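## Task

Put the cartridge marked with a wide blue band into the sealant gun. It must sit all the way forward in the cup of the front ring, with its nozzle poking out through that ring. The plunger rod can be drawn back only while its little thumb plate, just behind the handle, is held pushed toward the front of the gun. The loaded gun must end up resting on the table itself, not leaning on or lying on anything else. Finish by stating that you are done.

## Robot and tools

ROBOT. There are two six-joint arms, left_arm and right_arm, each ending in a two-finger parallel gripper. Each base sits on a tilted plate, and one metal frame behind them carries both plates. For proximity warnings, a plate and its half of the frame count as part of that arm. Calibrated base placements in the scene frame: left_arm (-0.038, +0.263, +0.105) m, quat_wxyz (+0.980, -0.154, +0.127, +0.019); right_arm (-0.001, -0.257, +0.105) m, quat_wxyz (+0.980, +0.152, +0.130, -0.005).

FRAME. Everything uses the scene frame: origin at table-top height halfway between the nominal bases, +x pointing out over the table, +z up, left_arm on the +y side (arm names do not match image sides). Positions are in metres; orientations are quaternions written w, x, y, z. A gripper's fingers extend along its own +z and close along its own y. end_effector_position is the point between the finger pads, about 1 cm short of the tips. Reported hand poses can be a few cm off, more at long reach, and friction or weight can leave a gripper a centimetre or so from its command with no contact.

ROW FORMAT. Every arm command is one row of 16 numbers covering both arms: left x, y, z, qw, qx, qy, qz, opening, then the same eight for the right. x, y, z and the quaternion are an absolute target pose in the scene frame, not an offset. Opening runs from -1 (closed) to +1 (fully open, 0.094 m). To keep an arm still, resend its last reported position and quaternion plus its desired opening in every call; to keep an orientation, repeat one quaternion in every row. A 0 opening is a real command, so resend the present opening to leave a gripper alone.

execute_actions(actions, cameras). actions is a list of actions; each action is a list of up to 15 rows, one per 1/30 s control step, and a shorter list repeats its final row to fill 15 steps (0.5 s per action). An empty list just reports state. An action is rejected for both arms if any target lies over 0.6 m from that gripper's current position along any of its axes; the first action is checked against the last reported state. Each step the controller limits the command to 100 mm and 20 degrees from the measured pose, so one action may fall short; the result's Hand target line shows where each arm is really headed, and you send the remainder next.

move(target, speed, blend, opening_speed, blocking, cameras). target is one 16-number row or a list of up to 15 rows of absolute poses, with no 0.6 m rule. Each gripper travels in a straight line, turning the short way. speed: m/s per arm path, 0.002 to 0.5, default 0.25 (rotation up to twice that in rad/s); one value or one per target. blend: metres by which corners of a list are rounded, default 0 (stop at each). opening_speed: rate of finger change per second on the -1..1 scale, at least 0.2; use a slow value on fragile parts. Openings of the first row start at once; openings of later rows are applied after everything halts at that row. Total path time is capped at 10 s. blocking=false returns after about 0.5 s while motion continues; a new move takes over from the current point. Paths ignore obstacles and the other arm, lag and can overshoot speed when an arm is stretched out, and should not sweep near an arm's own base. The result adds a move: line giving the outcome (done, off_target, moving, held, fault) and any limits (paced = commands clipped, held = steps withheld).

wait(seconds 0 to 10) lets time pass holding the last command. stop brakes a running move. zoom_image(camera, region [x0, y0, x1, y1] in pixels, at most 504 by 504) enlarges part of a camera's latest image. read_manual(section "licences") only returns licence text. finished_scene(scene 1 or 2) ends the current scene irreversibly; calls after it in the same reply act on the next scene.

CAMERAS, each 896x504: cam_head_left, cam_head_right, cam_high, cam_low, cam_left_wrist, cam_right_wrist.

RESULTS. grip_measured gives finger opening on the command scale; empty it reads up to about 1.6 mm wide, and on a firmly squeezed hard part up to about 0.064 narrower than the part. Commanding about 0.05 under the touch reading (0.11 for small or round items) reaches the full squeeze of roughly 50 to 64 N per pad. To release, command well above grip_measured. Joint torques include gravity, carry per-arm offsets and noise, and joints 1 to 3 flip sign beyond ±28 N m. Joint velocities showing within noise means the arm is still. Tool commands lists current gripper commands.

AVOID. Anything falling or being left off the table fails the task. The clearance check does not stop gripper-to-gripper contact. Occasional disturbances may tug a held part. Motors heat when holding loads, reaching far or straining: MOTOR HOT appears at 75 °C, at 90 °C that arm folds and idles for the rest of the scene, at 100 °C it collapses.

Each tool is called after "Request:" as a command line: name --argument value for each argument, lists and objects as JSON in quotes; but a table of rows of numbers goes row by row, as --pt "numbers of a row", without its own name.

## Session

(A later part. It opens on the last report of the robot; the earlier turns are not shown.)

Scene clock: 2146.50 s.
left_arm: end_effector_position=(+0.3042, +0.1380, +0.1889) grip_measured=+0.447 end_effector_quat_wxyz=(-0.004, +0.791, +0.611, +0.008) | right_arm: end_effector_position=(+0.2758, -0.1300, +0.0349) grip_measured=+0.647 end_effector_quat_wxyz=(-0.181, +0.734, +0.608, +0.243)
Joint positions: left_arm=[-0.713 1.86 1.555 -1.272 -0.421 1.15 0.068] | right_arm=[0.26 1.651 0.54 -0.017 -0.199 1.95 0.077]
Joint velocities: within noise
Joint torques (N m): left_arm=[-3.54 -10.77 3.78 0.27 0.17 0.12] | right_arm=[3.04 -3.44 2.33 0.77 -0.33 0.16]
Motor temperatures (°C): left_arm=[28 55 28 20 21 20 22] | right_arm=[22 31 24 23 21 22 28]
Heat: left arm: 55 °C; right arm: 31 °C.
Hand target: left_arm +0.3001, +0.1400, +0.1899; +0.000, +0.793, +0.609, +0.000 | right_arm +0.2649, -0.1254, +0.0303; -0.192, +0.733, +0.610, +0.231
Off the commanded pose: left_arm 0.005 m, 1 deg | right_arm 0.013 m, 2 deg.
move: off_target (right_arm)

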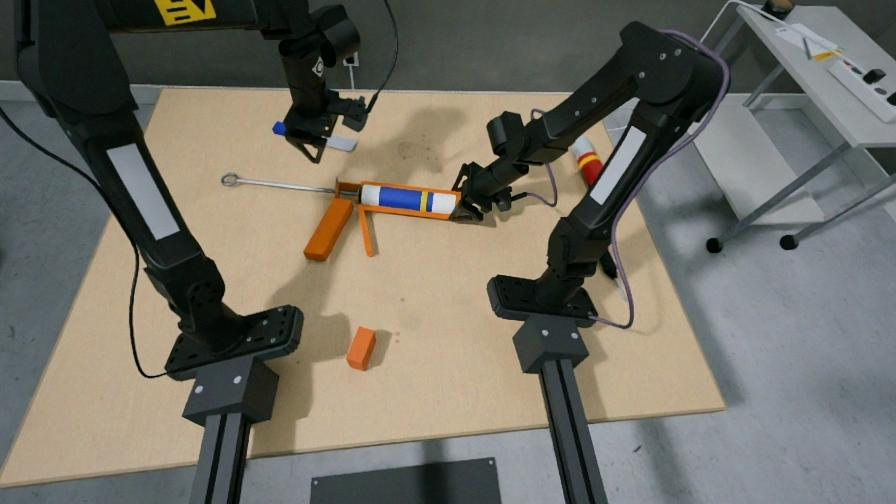

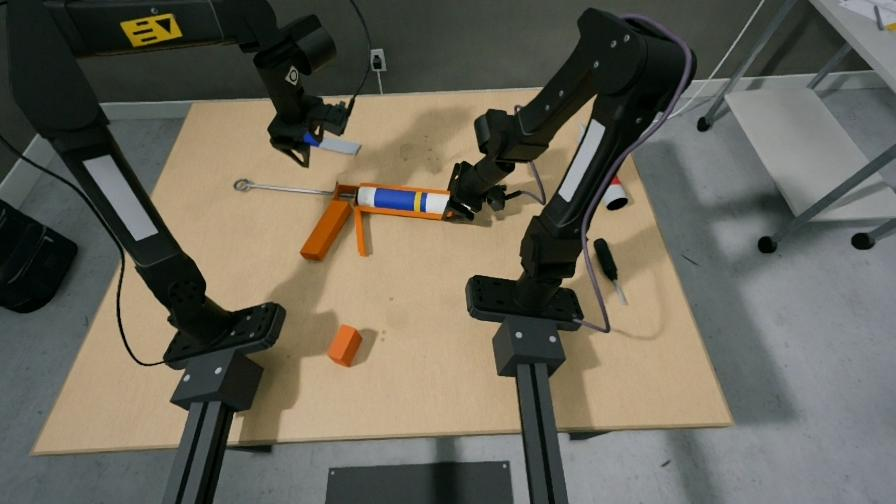

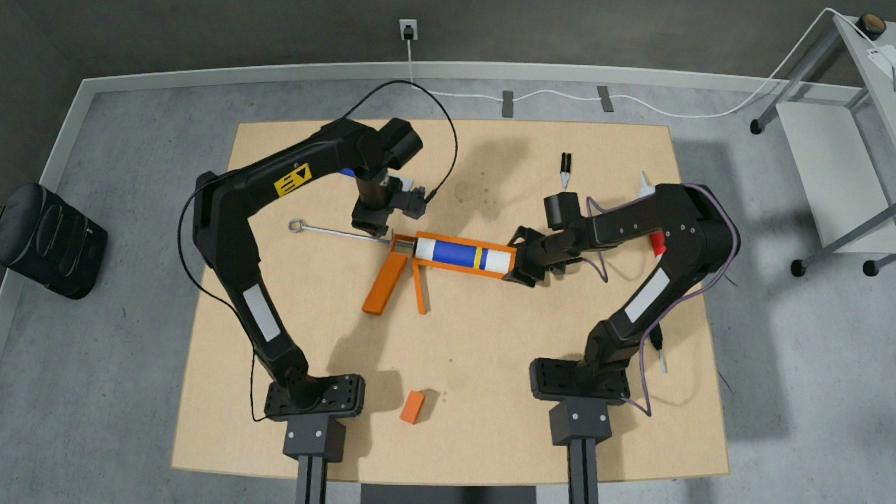

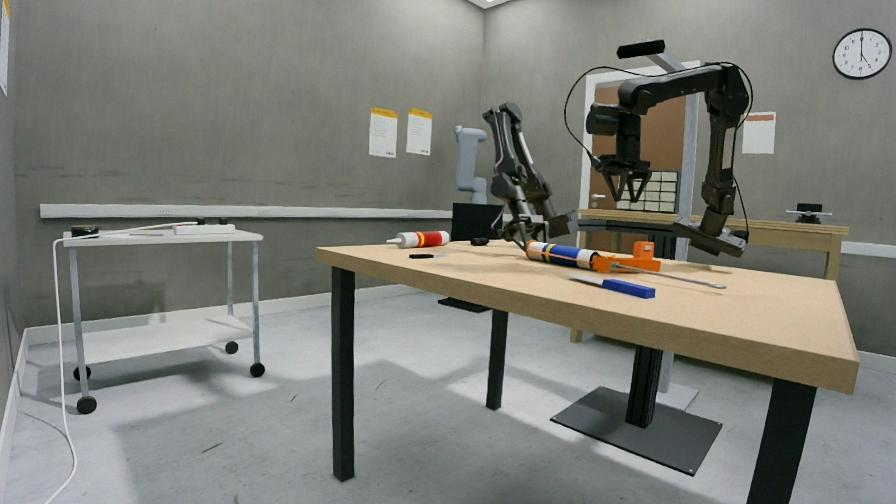

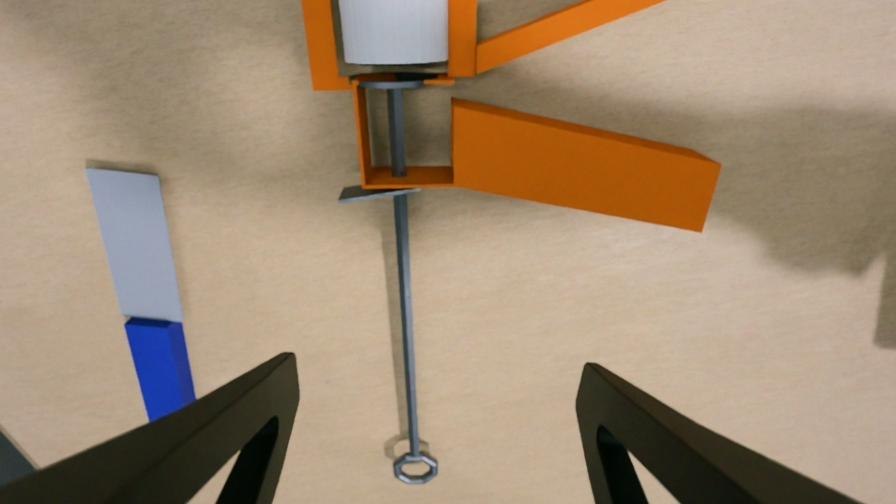

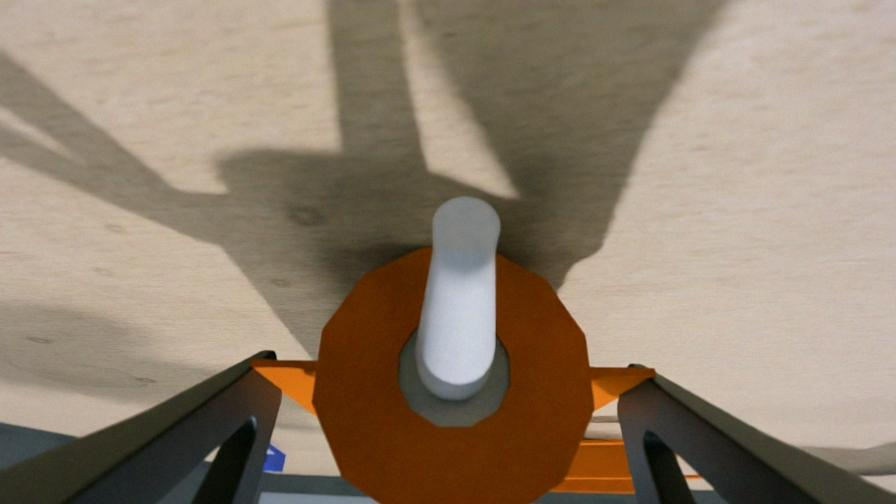

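Request:
move --pt "0.28 0.25 0.22 0 0.4226 0.9063 0 0.45 0.265 -0.125 0.030 -0.1923 0.7332 0.6099 0.2311 0.45" --pt "0.28 0.30 0.22 0 0 1 0 0.45 0.265 -0.125 0.030 -0.1923 0.7332 0.6099 0.2311 0.45" --pt "0.32 0.33 0.2 0 -0.5 0.866 0 0.45 0.265 -0.125 0.030 -0.1923 0.7332 0.6099 0.2311 0.45" --pt "0.372 0.368 0.13 0 -0.6225 0.7826 0 0.45 0.265 -0.125 0.030 -0.1923 0.7332 0.6099 0.2311 0.45" --speed 0.3 --blend '[0.04,0.04,0.04,0]' --cameras '["cam_left_wrist","cam_high","cam_head_left"]'

Scene clock: 2187.17 s.
left_arm: end_effector_position=(+0.3645, +0.3677, +0.1327) grip_measured=+0.448 end_effector_quat_wxyz=(-0.001, -0.615, +0.788, +0.004) | right_arm: end_effector_position=(+0.2758, -0.1300, +0.0349) grip_measured=+0.647 end_effector_quat_wxyz=(-0.181, +0.734, +0.608, +0.243)
Joint positions: left_arm=[0.017 1.749 1.546 -1.098 -0.302 -1.231 0.068] | right_arm=[0.26 1.651 0.54 -0.017 -0.199 1.95 0.077]
Joint velocities: within noise
Joint torques (N m): left_arm=[-2.44 -8.65 7.3 0.29 0.06 -0.12] | right_arm=[3.04 -3.45 2.33 0.77 -0.32 0.16]
Motor temperatures (°C): left_arm=[26 44 28 20 21 20 21] | right_arm=[22 31 24 23 21 22 28]
Heat: left arm: 44 °C; right arm: 31 °C.
Hand target: left_arm +0.3718, +0.3680, +0.1300; +0.000, -0.622, +0.783, +0.000 | right_arm +0.2649, -0.1254, +0.0303; -0.192, +0.733, +0.610, +0.231
Off the commanded pose: left_arm 0.008 m, 1 deg | right_arm 0.013 m, 2 deg.
move: off_target (right_arm)
Images, in order (width x height): cam_head_left 896x504, cam_high 896x504, cam_left_wrist 896x504.

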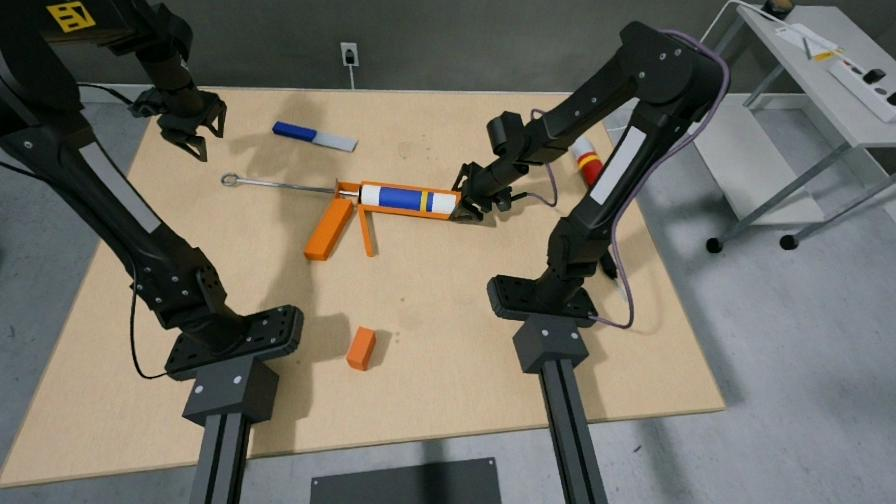

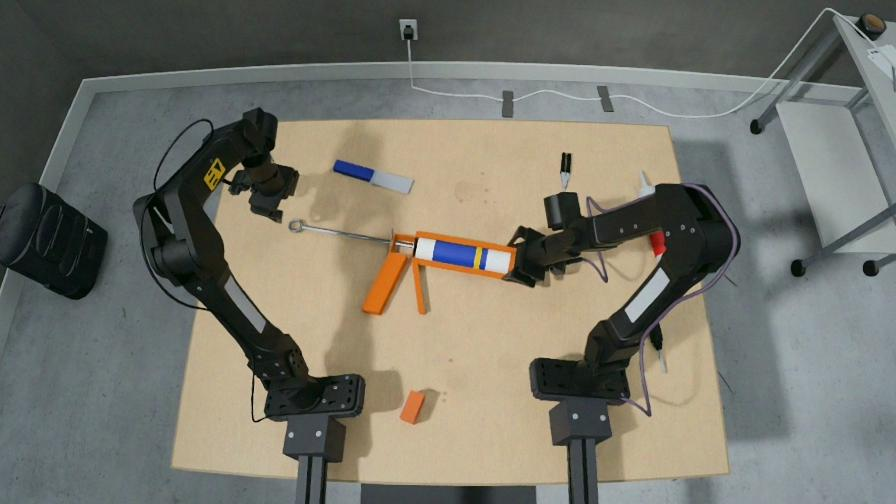

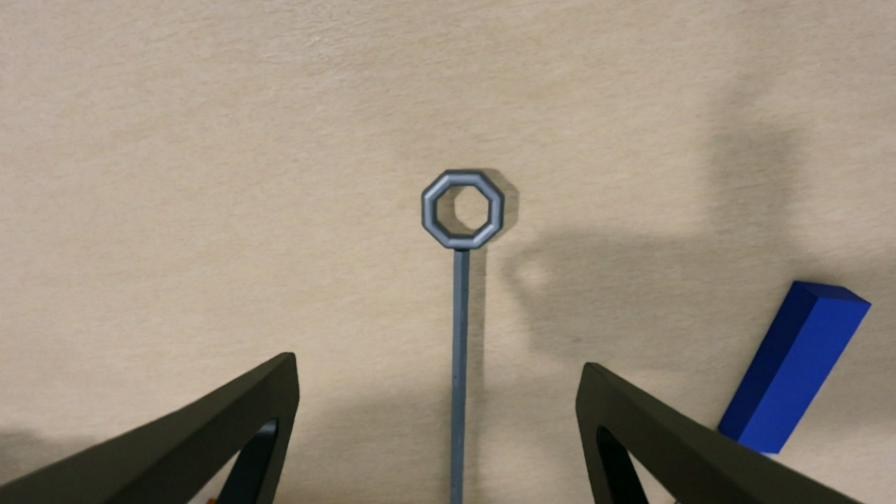

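Request:
move --pt "0.382 0.370 0.045 0 -0.6225 0.7826 0 0.45 0.265 -0.125 0.030 -0.1923 0.7332 0.6099 0.2311 0.45" --speed 0.15 --cameras '["cam_left_wrist"]'

Scene clock: 2197.77 s.
left_arm: end_effector_position=(+0.3879, +0.3725, +0.0573) grip_measured=+0.448 end_effector_quat_wxyz=(+0.014, -0.628, +0.778, -0.006) | right_arm: end_effector_position=(+0.2758, -0.1300, +0.0349) grip_measured=+0.647 end_effector_quat_wxyz=(-0.181, +0.734, +0.608, +0.243)
Joint positions: left_arm=[0.082 1.896 1.472 -0.821 -0.282 -1.187 0.068] | right_arm=[0.26 1.651 0.54 -0.017 -0.199 1.95 0.077]
Joint velocities: within noise
Joint torques (N m): left_arm=[-2.39 -9.63 4.16 0.36 0.07 0.13] | right_arm=[3.04 -3.44 2.33 0.76 -0.32 0.16]
Motor temperatures (°C): left_arm=[26 42 29 20 21 20 21] | right_arm=[22 31 24 23 21 22 28]
Heat: left arm: 42 °C; right arm: 31 °C.
Hand target: left_arm +0.3818, +0.3700, +0.0454; +0.000, -0.623, +0.783, +0.000 | right_arm +0.2649, -0.1254, +0.0303; -0.192, +0.733, +0.610, +0.231
Off the commanded pose: left_arm 0.014 m, 2 deg | right_arm 0.013 m, 2 deg.
move: off_target (left_arm, right_arm)
Images, in order (width x height): cam_left_wrist 896x504.

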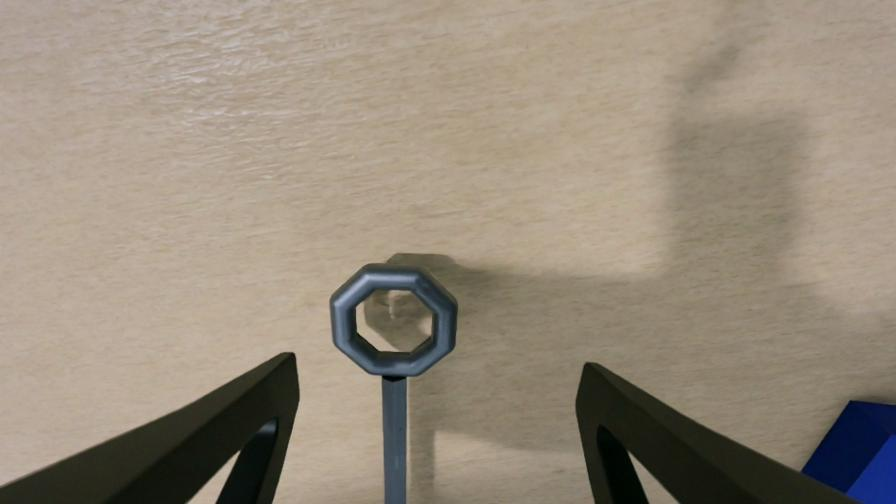

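Request:
move --pt "0.370 0.371 0.018 0 -0.6225 0.7826 0 0.45 0.265 -0.125 0.030 -0.1923 0.7332 0.6099 0.2311 0.45" --speed 0.08 --cameras '["cam_left_wrist","cam_low"]'

Scene clock: 2203.93 s.
left_arm: end_effector_position=(+0.3789, +0.3745, +0.0328) grip_measured=+0.448 end_effector_quat_wxyz=(+0.018, -0.628, +0.778, -0.008) | right_arm: end_effector_position=(+0.2758, -0.1300, +0.0349) grip_measured=+0.647 end_effector_quat_wxyz=(-0.181, +0.734, +0.608, +0.243)
Joint positions: left_arm=[0.109 1.903 1.379 -0.706 -0.274 -1.16 0.068] | right_arm=[0.26 1.651 0.54 -0.017 -0.199 1.95 0.077]
Joint velocities: within noise
Joint torques (N m): left_arm=[-2.26 -9.05 3.62 0.37 0.08 0.13] | right_arm=[3.06 -3.44 2.33 0.77 -0.32 0.16]
Motor temperatures (°C): left_arm=[26 41 28 20 21 20 21] | right_arm=[22 31 24 23 21 22 28]
Heat: left arm: 41 °C; right arm: 31 °C.
Hand target: left_arm +0.3696, +0.3710, +0.0186; +0.000, -0.623, +0.783, +0.000 | right_arm +0.2649, -0.1254, +0.0303; -0.192, +0.733, +0.610, +0.231
Off the commanded pose: left_arm 0.018 m, 2 deg | right_arm 0.013 m, 2 deg.
move: off_target (left_arm, right_arm)
Images, in order (width x height): cam_low 896x504, cam_left_wrist 896x504.

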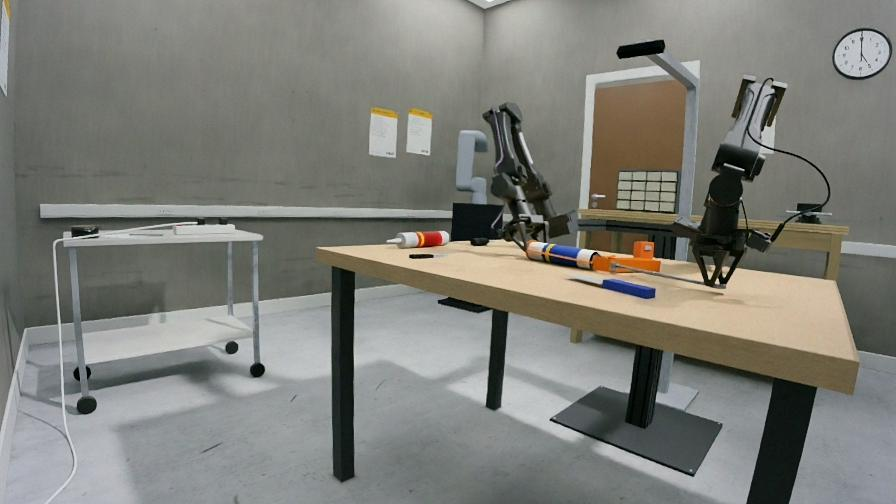

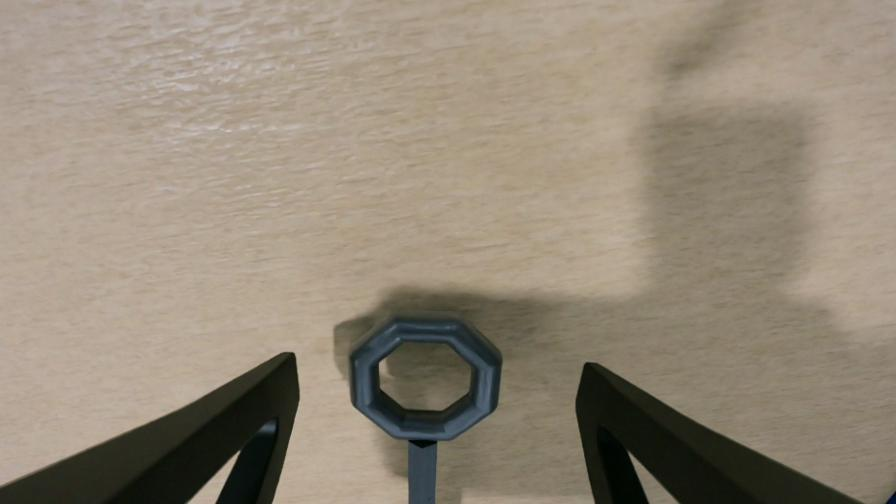

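Request:
move --pt "0.368 0.371 0.008 0 -0.6225 0.7826 0 0.45 0.265 -0.125 0.030 -0.1923 0.7332 0.6099 0.2311 0.45" --pt "0.368 0.371 0.008 0 -0.6225 0.7826 0 -0.3 0.265 -0.125 0.030 -0.1923 0.7332 0.6099 0.2311 0.45" --speed 0.05 --opening_speed 0.6 --cameras '["cam_left_wrist","cam_low"]'

Scene clock: 2213.93 s.
left_arm: end_effector_position=(+0.3768, +0.3749, +0.0230) grip_measured=-0.257 end_effector_quat_wxyz=(+0.017, -0.628, +0.778, -0.007) | right_arm: end_effector_position=(+0.2758, -0.1299, +0.0350) grip_measured=+0.647 end_effector_quat_wxyz=(-0.182, +0.734, +0.608, +0.242)
Joint positions: left_arm=[0.118 1.917 1.361 -0.672 -0.271 -1.151 0.035] | right_arm=[0.26 1.651 0.54 -0.017 -0.199 1.953 0.077]
Joint velocities: within noise
Joint torques (N m): left_arm=[-2.28 -9.01 3.47 0.39 0.09 0.13] | right_arm=[3.03 -3.44 2.32 0.77 -0.32 0.13]
Motor temperatures (°C): left_arm=[26 40 28 20 21 20 21] | right_arm=[22 31 24 23 21 22 28]
Heat: left arm: 40 °C; right arm: 31 °C.
Hand target: left_arm +0.3676, +0.3711, +0.0086; +0.000, -0.623, +0.783, +0.000 | right_arm +0.2649, -0.1254, +0.0303; -0.192, +0.733, +0.610, +0.231
Off the commanded pose: left_arm 0.018 m, 2 deg | right_arm 0.013 m, 2 deg.
move: off_target (left_arm, right_arm); target 2's new opening was sent with left_arm's hand 0.018 m and 2 deg from that target
Images, in order (width x height): cam_low 896x504, cam_left_wrist 896x504.

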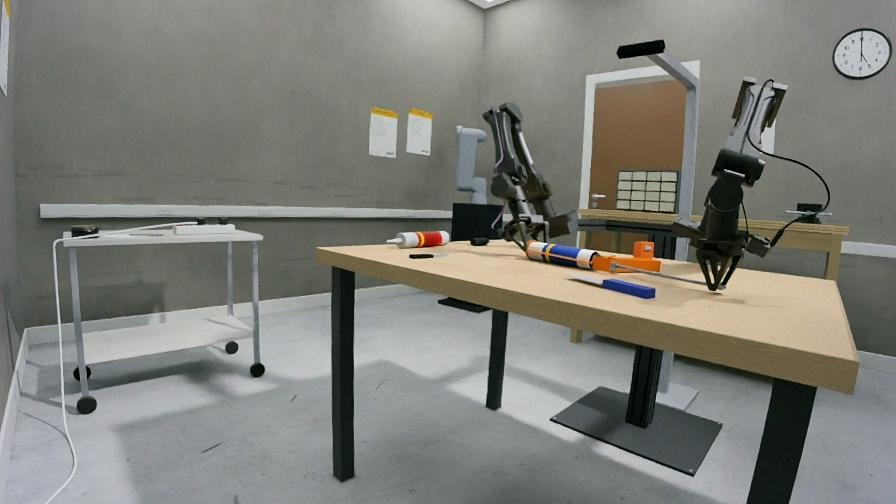

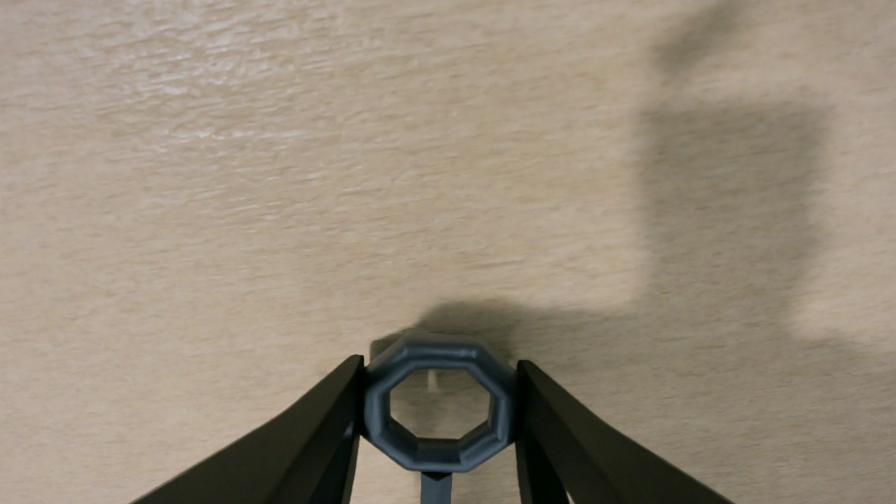

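Request:
move --pt "0.363 0.338 0.010 0 -0.6225 0.7826 0 -0.3 0.265 -0.125 0.030 -0.1923 0.7332 0.6099 0.2311 0.45" --speed 0.04 --cameras '["cam_left_wrist","cam_low","cam_high","cam_right_wrist"]'

Request:
zoom_image --camera "cam_high" --region '[280, 200, 540, 300]'

Request:
zoom_image --camera "cam_low" --region '[520, 220, 620, 280]'

Scene clock: 2219.93 s.
left_arm: end_effector_position=(+0.3762, +0.3726, +0.0214) grip_measured=-0.258 end_effector_quat_wxyz=(+0.043, -0.631, +0.774, +0.022) | right_arm: end_effector_position=(+0.2757, -0.1299, +0.0350) grip_measured=+0.647 end_effector_quat_wxyz=(-0.182, +0.735, +0.607, +0.242)
Joint positions: left_arm=[0.079 1.917 1.328 -0.632 -0.361 -1.191 0.035] | right_arm=[0.26 1.651 0.54 -0.017 -0.199 1.955 0.077]
Joint velocities: within noise
Joint torques (N m): left_arm=[-6.28 -9.73 2.13 0.18 0.66 -0.33] | right_arm=[3.02 -3.44 2.32 0.77 -0.32 0.12]
Motor temperatures (°C): left_arm=[26 40 28 20 21 20 21] | right_arm=[22 31 24 23 21 22 28]
Heat: left arm: 40 °C; right arm: 31 °C.
Hand target: left_arm +0.3620, +0.3396, +0.0112; +0.000, -0.623, +0.782, +0.002 | right_arm +0.2649, -0.1254, +0.0303; -0.192, +0.733, +0.610, +0.231
Off the commanded pose: left_arm 0.039 m, 6 deg | right_arm 0.013 m, 2 deg.
move: off_target (left_arm, right_arm)
Images, in order (width x height): cam_high 896x504, cam_low 896x504, cam_left_wrist 896x504, cam_right_wrist 896x504.

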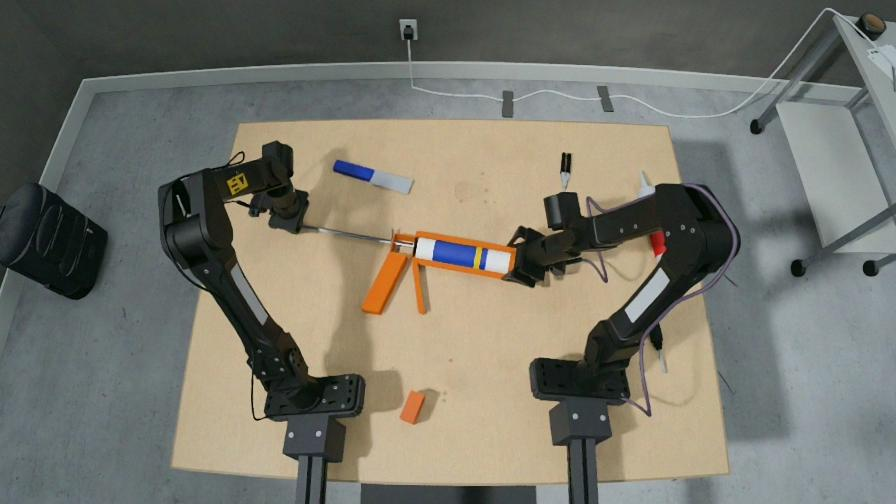

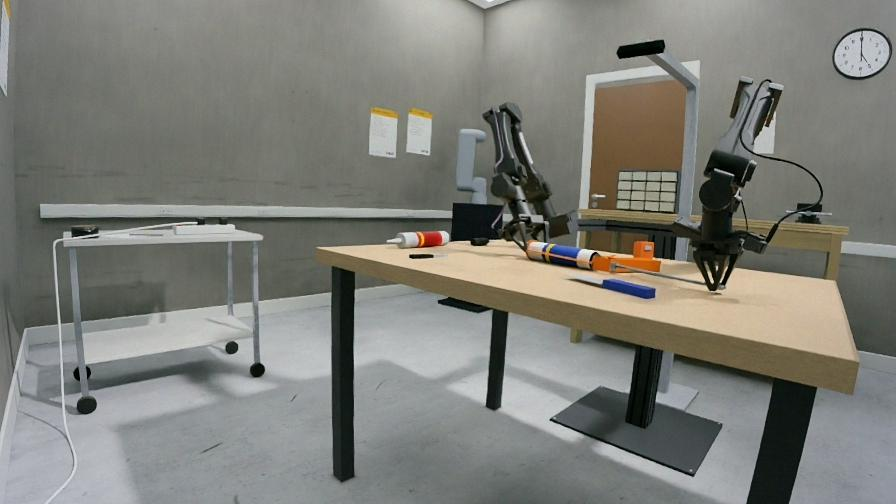

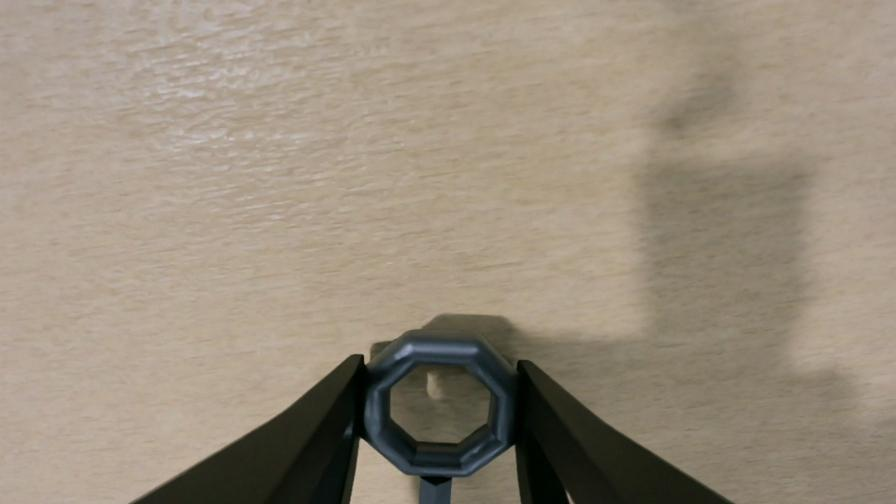

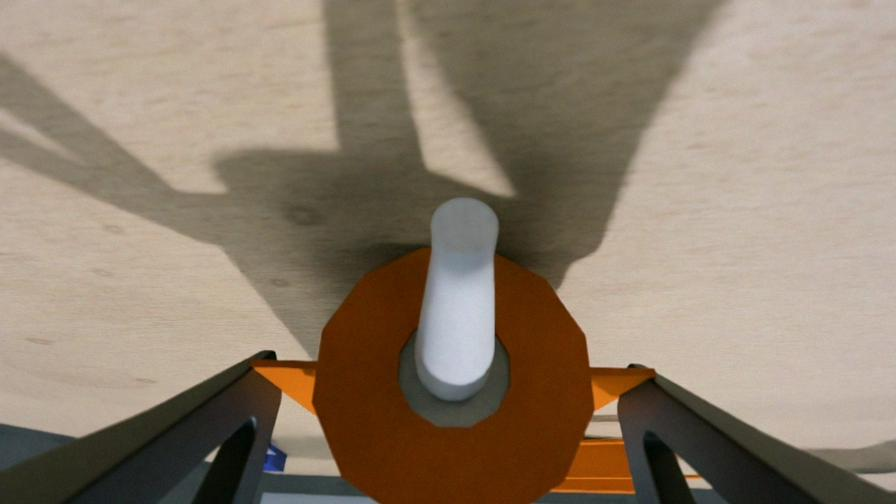

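Scaled by 1.938 from the camera's 896x504 image, which has a finer 1280x720 frame.

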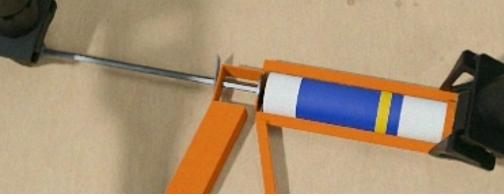

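Scaled by 5.040 from the camera's 896x504 image, which has a finer 1280x720 frame.

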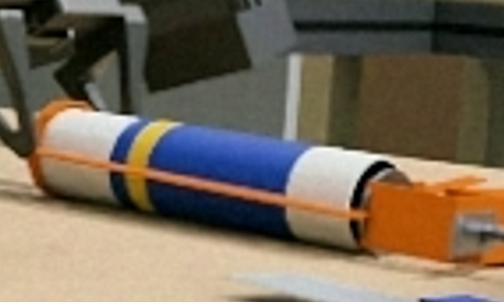

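Request:
zoom_image --camera "cam_right_wrist" --region '[330, 180, 580, 430]'

Request:
zoom_image --camera "cam_high" --region '[390, 220, 530, 290]'

Scaled by 2.016 from the camera's 896x504 image, which has a finer 1280x720 frame.

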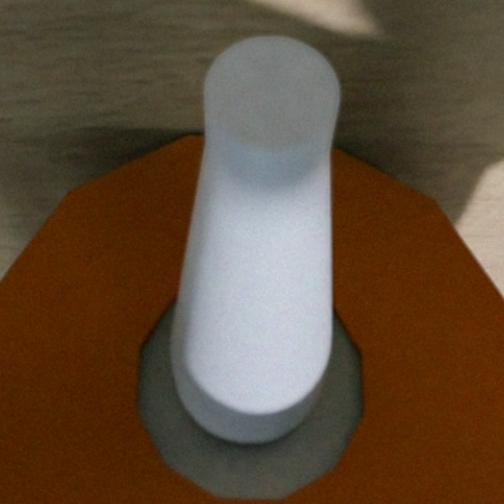

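Scaled by 3.600 from the camera's 896x504 image, which has a finer 1280x720 frame.

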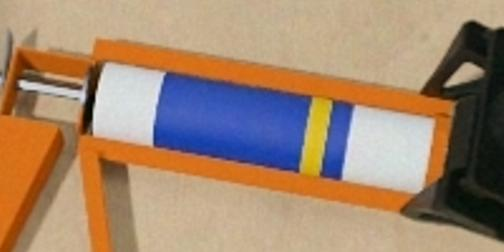

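Request:
move --pt "0.360 0.322 0.010 0 -0.6225 0.7826 0 -0.3 0.265 -0.125 0.030 -0.1923 0.7332 0.6099 0.2311 0.45" --speed 0.04 --cameras '["cam_high","cam_right_wrist"]'

Request:
zoom_image --camera "cam_high" --region '[390, 220, 530, 290]'

Request:
zoom_image --camera "cam_right_wrist" --region '[330, 180, 580, 430]'

Scene clock: 2243.47 s.
left_arm: end_effector_position=(+0.3753, +0.3718, +0.0213) grip_measured=-0.258 end_effector_quat_wxyz=(+0.062, -0.633, +0.770, +0.043) | right_arm: end_effector_position=(+0.2757, -0.1299, +0.0350) grip_measured=+0.647 end_effector_quat_wxyz=(-0.182, +0.735, +0.607, +0.242)
Joint positions: left_arm=[0.053 1.917 1.308 -0.608 -0.425 -1.22 0.035] | right_arm=[0.26 1.651 0.54 -0.017 -0.199 1.955 0.077]
Joint velocities: within noise
Joint torques (N m): left_arm=[-7.57 -9.87 1.94 0.05 1.13 -0.46] | right_arm=[3.03 -3.44 2.32 0.77 -0.32 0.12]
Motor temperatures (°C): left_arm=[27 41 27 20 21 20 22] | right_arm=[22 30 24 23 21 22 28]
Heat: left arm: 41 °C; right arm: 30 °C.
Hand target: left_arm +0.3581, +0.3252, +0.0120; +0.000, -0.623, +0.782, +0.005 | right_arm +0.2649, -0.1254, +0.0303; -0.192, +0.733, +0.610, +0.231
Off the commanded pose: left_arm 0.053 m, 9 deg | right_arm 0.013 m, 2 deg.
move: off_target (left_arm, right_arm)
Images, in order (width x height): cam_high 896x504, cam_right_wrist 896x504.

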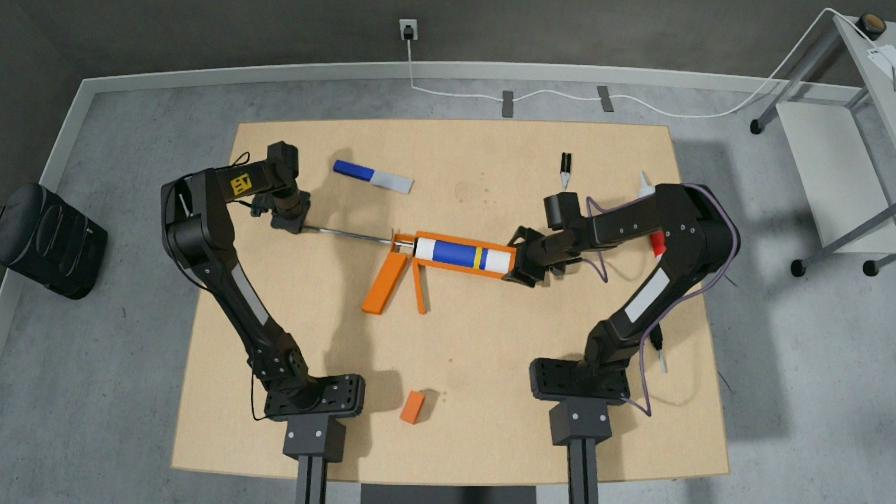

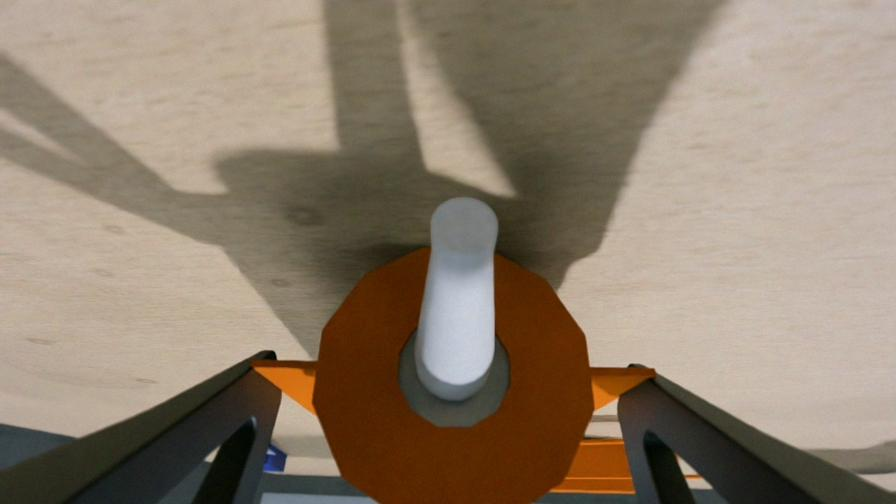

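Scaled by 3.600 from the camera's 896x504 image, which has a finer 1280x720 frame.

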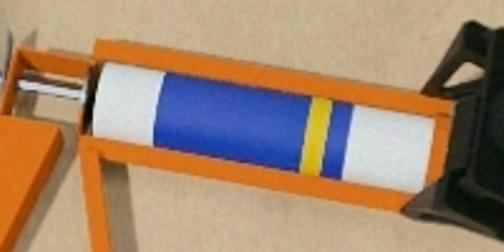

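Scaled by 2.016 from the camera's 896x504 image, which has a finer 1280x720 frame.

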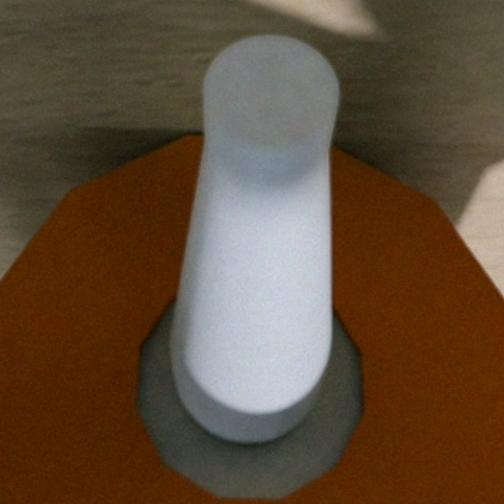

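Request:
move --pt "0.375 0.370 0.020 0 -0.6225 0.7826 0 -0.3 0.265 -0.125 0.030 -0.1923 0.7332 0.6099 0.2311 0.45" --pt "0.375 0.370 0.020 0 -0.6225 0.7826 0 0.4 0.265 -0.125 0.030 -0.1923 0.7332 0.6099 0.2311 0.45" --pt "0.375 0.370 0.08 0 -0.6225 0.7826 0 0.4 0.265 -0.125 0.030 -0.1923 0.7332 0.6099 0.2311 0.45" --pt "0.34 0.20 0.11 0 -0.6225 0.7826 0 0.4 0.265 -0.125 0.030 -0.1923 0.7332 0.6099 0.2311 0.45" --speed '[0.05,0.05,0.06,0.15]' --cameras '["cam_left_wrist","cam_low","cam_high"]'

Request:
zoom_image --camera "cam_left_wrist" --region '[250, 0, 700, 450]'

Scene clock: 2258.60 s.
left_arm: end_effector_position=(+0.3452, +0.2007, +0.1157) grip_measured=+0.397 end_effector_quat_wxyz=(+0.001, -0.626, +0.780, -0.018) | right_arm: end_effector_position=(+0.2756, -0.1298, +0.0349) grip_measured=+0.647 end_effector_quat_wxyz=(-0.182, +0.735, +0.607, +0.242)
Joint positions: left_arm=[-0.417 1.84 1.38 -0.953 -0.368 -1.695 0.066] | right_arm=[0.261 1.651 0.54 -0.017 -0.199 1.955 0.077]
Joint velocities: within noise
Joint torques (N m): left_arm=[-4.46 -7.82 5.31 0.13 -0.13 -0.11] | right_arm=[3 -3.47 2.32 0.77 -0.32 0.12]
Motor temperatures (°C): left_arm=[27 41 27 20 22 20 22] | right_arm=[22 30 24 23 21 22 28]
Heat: left arm: 41 °C; right arm: 30 °C.
Hand target: left_arm +0.3400, +0.2002, +0.1102; +0.000, -0.622, +0.783, +0.000 | right_arm +0.2649, -0.1254, +0.0303; -0.192, +0.733, +0.610, +0.231
Off the commanded pose: left_arm 0.008 m, 2 deg | right_arm 0.013 m, 2 deg.
move: off_target (right_arm); target 2's new opening was sent with left_arm's hand 0.006 m and 3 deg from that target
Images, in order (width x height): cam_high 896x504, cam_low 896x504, cam_left_wrist 896x504.

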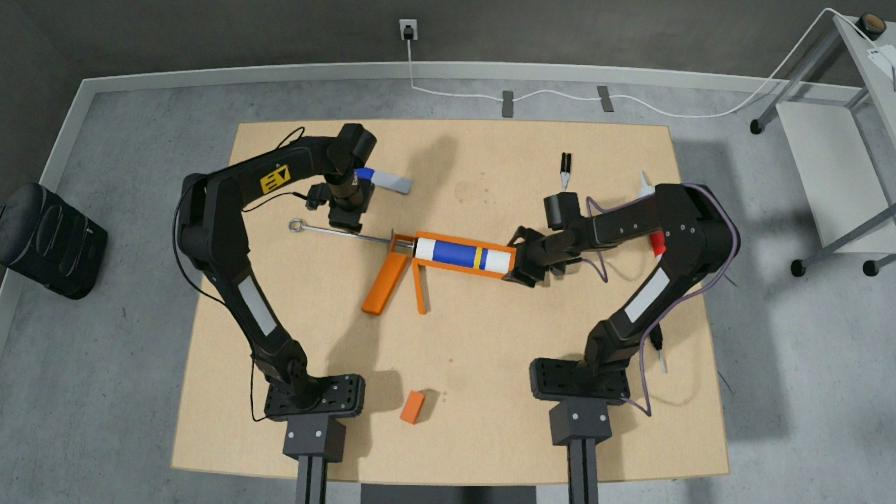

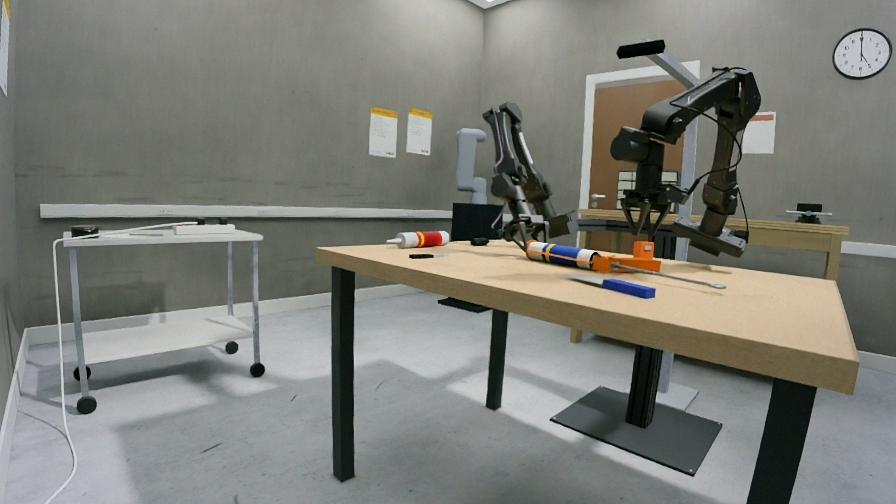

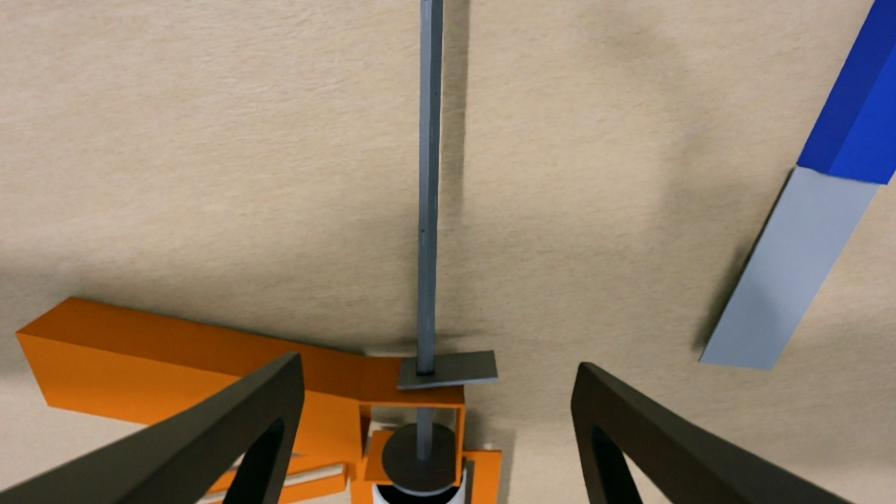

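Scaled by 1.120 from the camera's 896x504 image, which has a finer 1280x720 frame.

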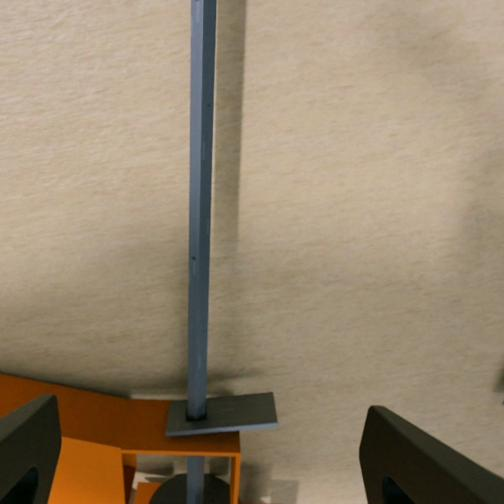

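Request:
move --pt "0.34 0.15 0.13 0 -0.6225 0.7826 0 0.4 0.265 -0.125 0.030 -0.1923 0.7332 0.6099 0.2311 0.45" --speed 0.15 --cameras '["cam_left_wrist"]'

Request:
zoom_image --camera "cam_left_wrist" --region '[300, 250, 560, 500]'

Scene clock: 2265.20 s.
left_arm: end_effector_position=(+0.3393, +0.1527, +0.1320) grip_measured=+0.397 end_effector_quat_wxyz=(-0.004, -0.625, +0.781, -0.011) | right_arm: end_effector_position=(+0.2756, -0.1298, +0.0349) grip_measured=+0.647 end_effector_quat_wxyz=(-0.182, +0.735, +0.607, +0.242)
Joint positions: left_arm=[-0.553 1.925 1.493 -1.053 -0.38 -1.843 0.066] | right_arm=[0.261 1.651 0.54 -0.017 -0.199 1.955 0.077]
Joint velocities: within noise
Joint torques (N m): left_arm=[-5.07 -7.71 7.12 0.1 -0.15 -0.12] | right_arm=[3.02 -3.45 2.3 0.77 -0.32 0.12]
Motor temperatures (°C): left_arm=[27 39 27 20 21 20 21] | right_arm=[22 30 24 23 21 22 28]
Heat: left arm: 39 °C; right arm: 30 °C.
Hand target: left_arm +0.3399, +0.1500, +0.1299; +0.000, -0.622, +0.783, -0.001 | right_arm +0.2649, -0.1254, +0.0303; -0.192, +0.733, +0.610, +0.231
Off the commanded pose: left_arm 0.003 m, 1 deg | right_arm 0.013 m, 2 deg.
move: off_target (right_arm)
Images, in order (width x height): cam_left_wrist 896x504.

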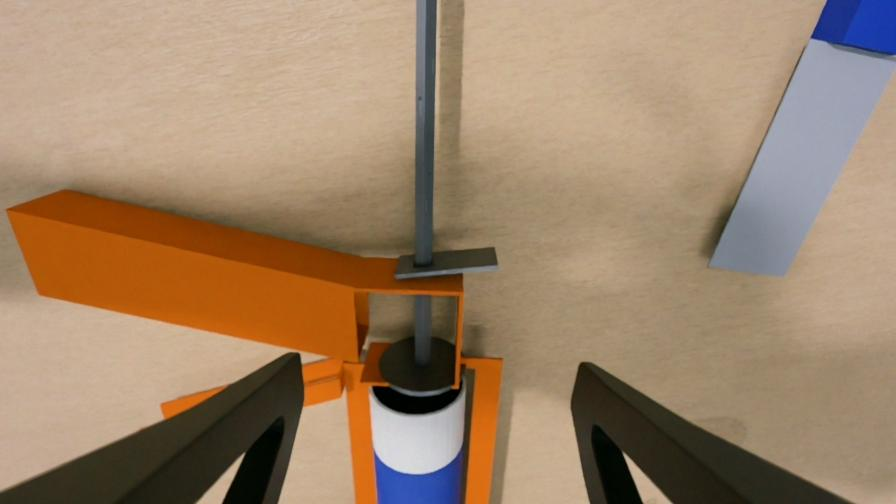

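Scaled by 1.938 from the camera's 896x504 image, which has a finer 1280x720 frame.

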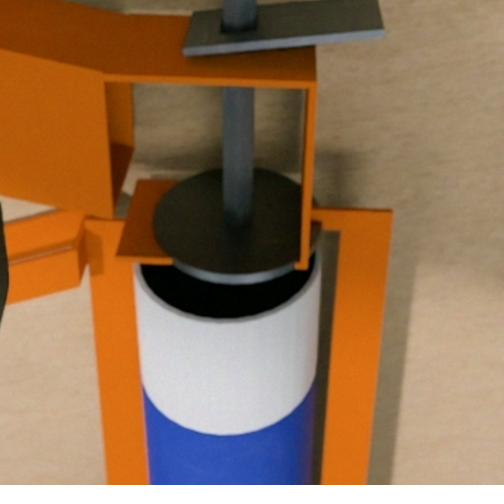

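Request:
move --pt "0.375 0.370 0.09 0 -0.6225 0.7826 0 0.4 0.265 -0.125 0.030 -0.1923 0.7332 0.6099 0.2311 0.45" --pt "0.372 0.372 0.03 0 -0.6225 0.7826 0 0.4 0.265 -0.125 0.030 -0.1923 0.7332 0.6099 0.2311 0.45" --speed '[0.2,0.1]' --cameras '["cam_left_wrist"]'

Scene clock: 2310.73 s.
left_arm: end_effector_position=(+0.3789, +0.3746, +0.0427) grip_measured=+0.397 end_effector_quat_wxyz=(+0.014, -0.628, +0.778, -0.006) | right_arm: end_effector_position=(+0.2756, -0.1298, +0.0349) grip_measured=+0.647 end_effector_quat_wxyz=(-0.182, +0.735, +0.607, +0.242)
Joint positions: left_arm=[0.102 1.889 1.401 -0.75 -0.276 -1.166 0.066] | right_arm=[0.261 1.651 0.54 -0.017 -0.199 1.955 0.077]
Joint velocities: within noise
Joint torques (N m): left_arm=[-2.25 -9.39 3.92 0.36 0.07 0.11] | right_arm=[3.02 -3.47 2.33 0.77 -0.32 0.12]
Motor temperatures (°C): left_arm=[26 37 27 20 21 20 20] | right_arm=[22 30 24 23 21 22 28]
Heat: left arm: 37 °C; right arm: 30 °C.
Hand target: left_arm +0.3717, +0.3719, +0.0304; +0.000, -0.623, +0.783, +0.000 | right_arm +0.2649, -0.1254, +0.0303; -0.192, +0.733, +0.610, +0.231
Off the commanded pose: left_arm 0.015 m, 2 deg | right_arm 0.013 m, 2 deg.
move: off_target (left_arm, right_arm)
Images, in order (width x height): cam_left_wrist 896x504.

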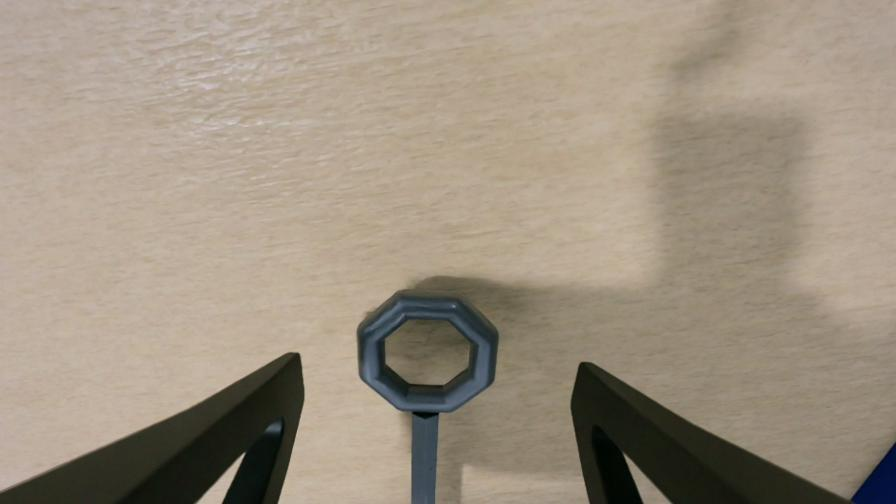

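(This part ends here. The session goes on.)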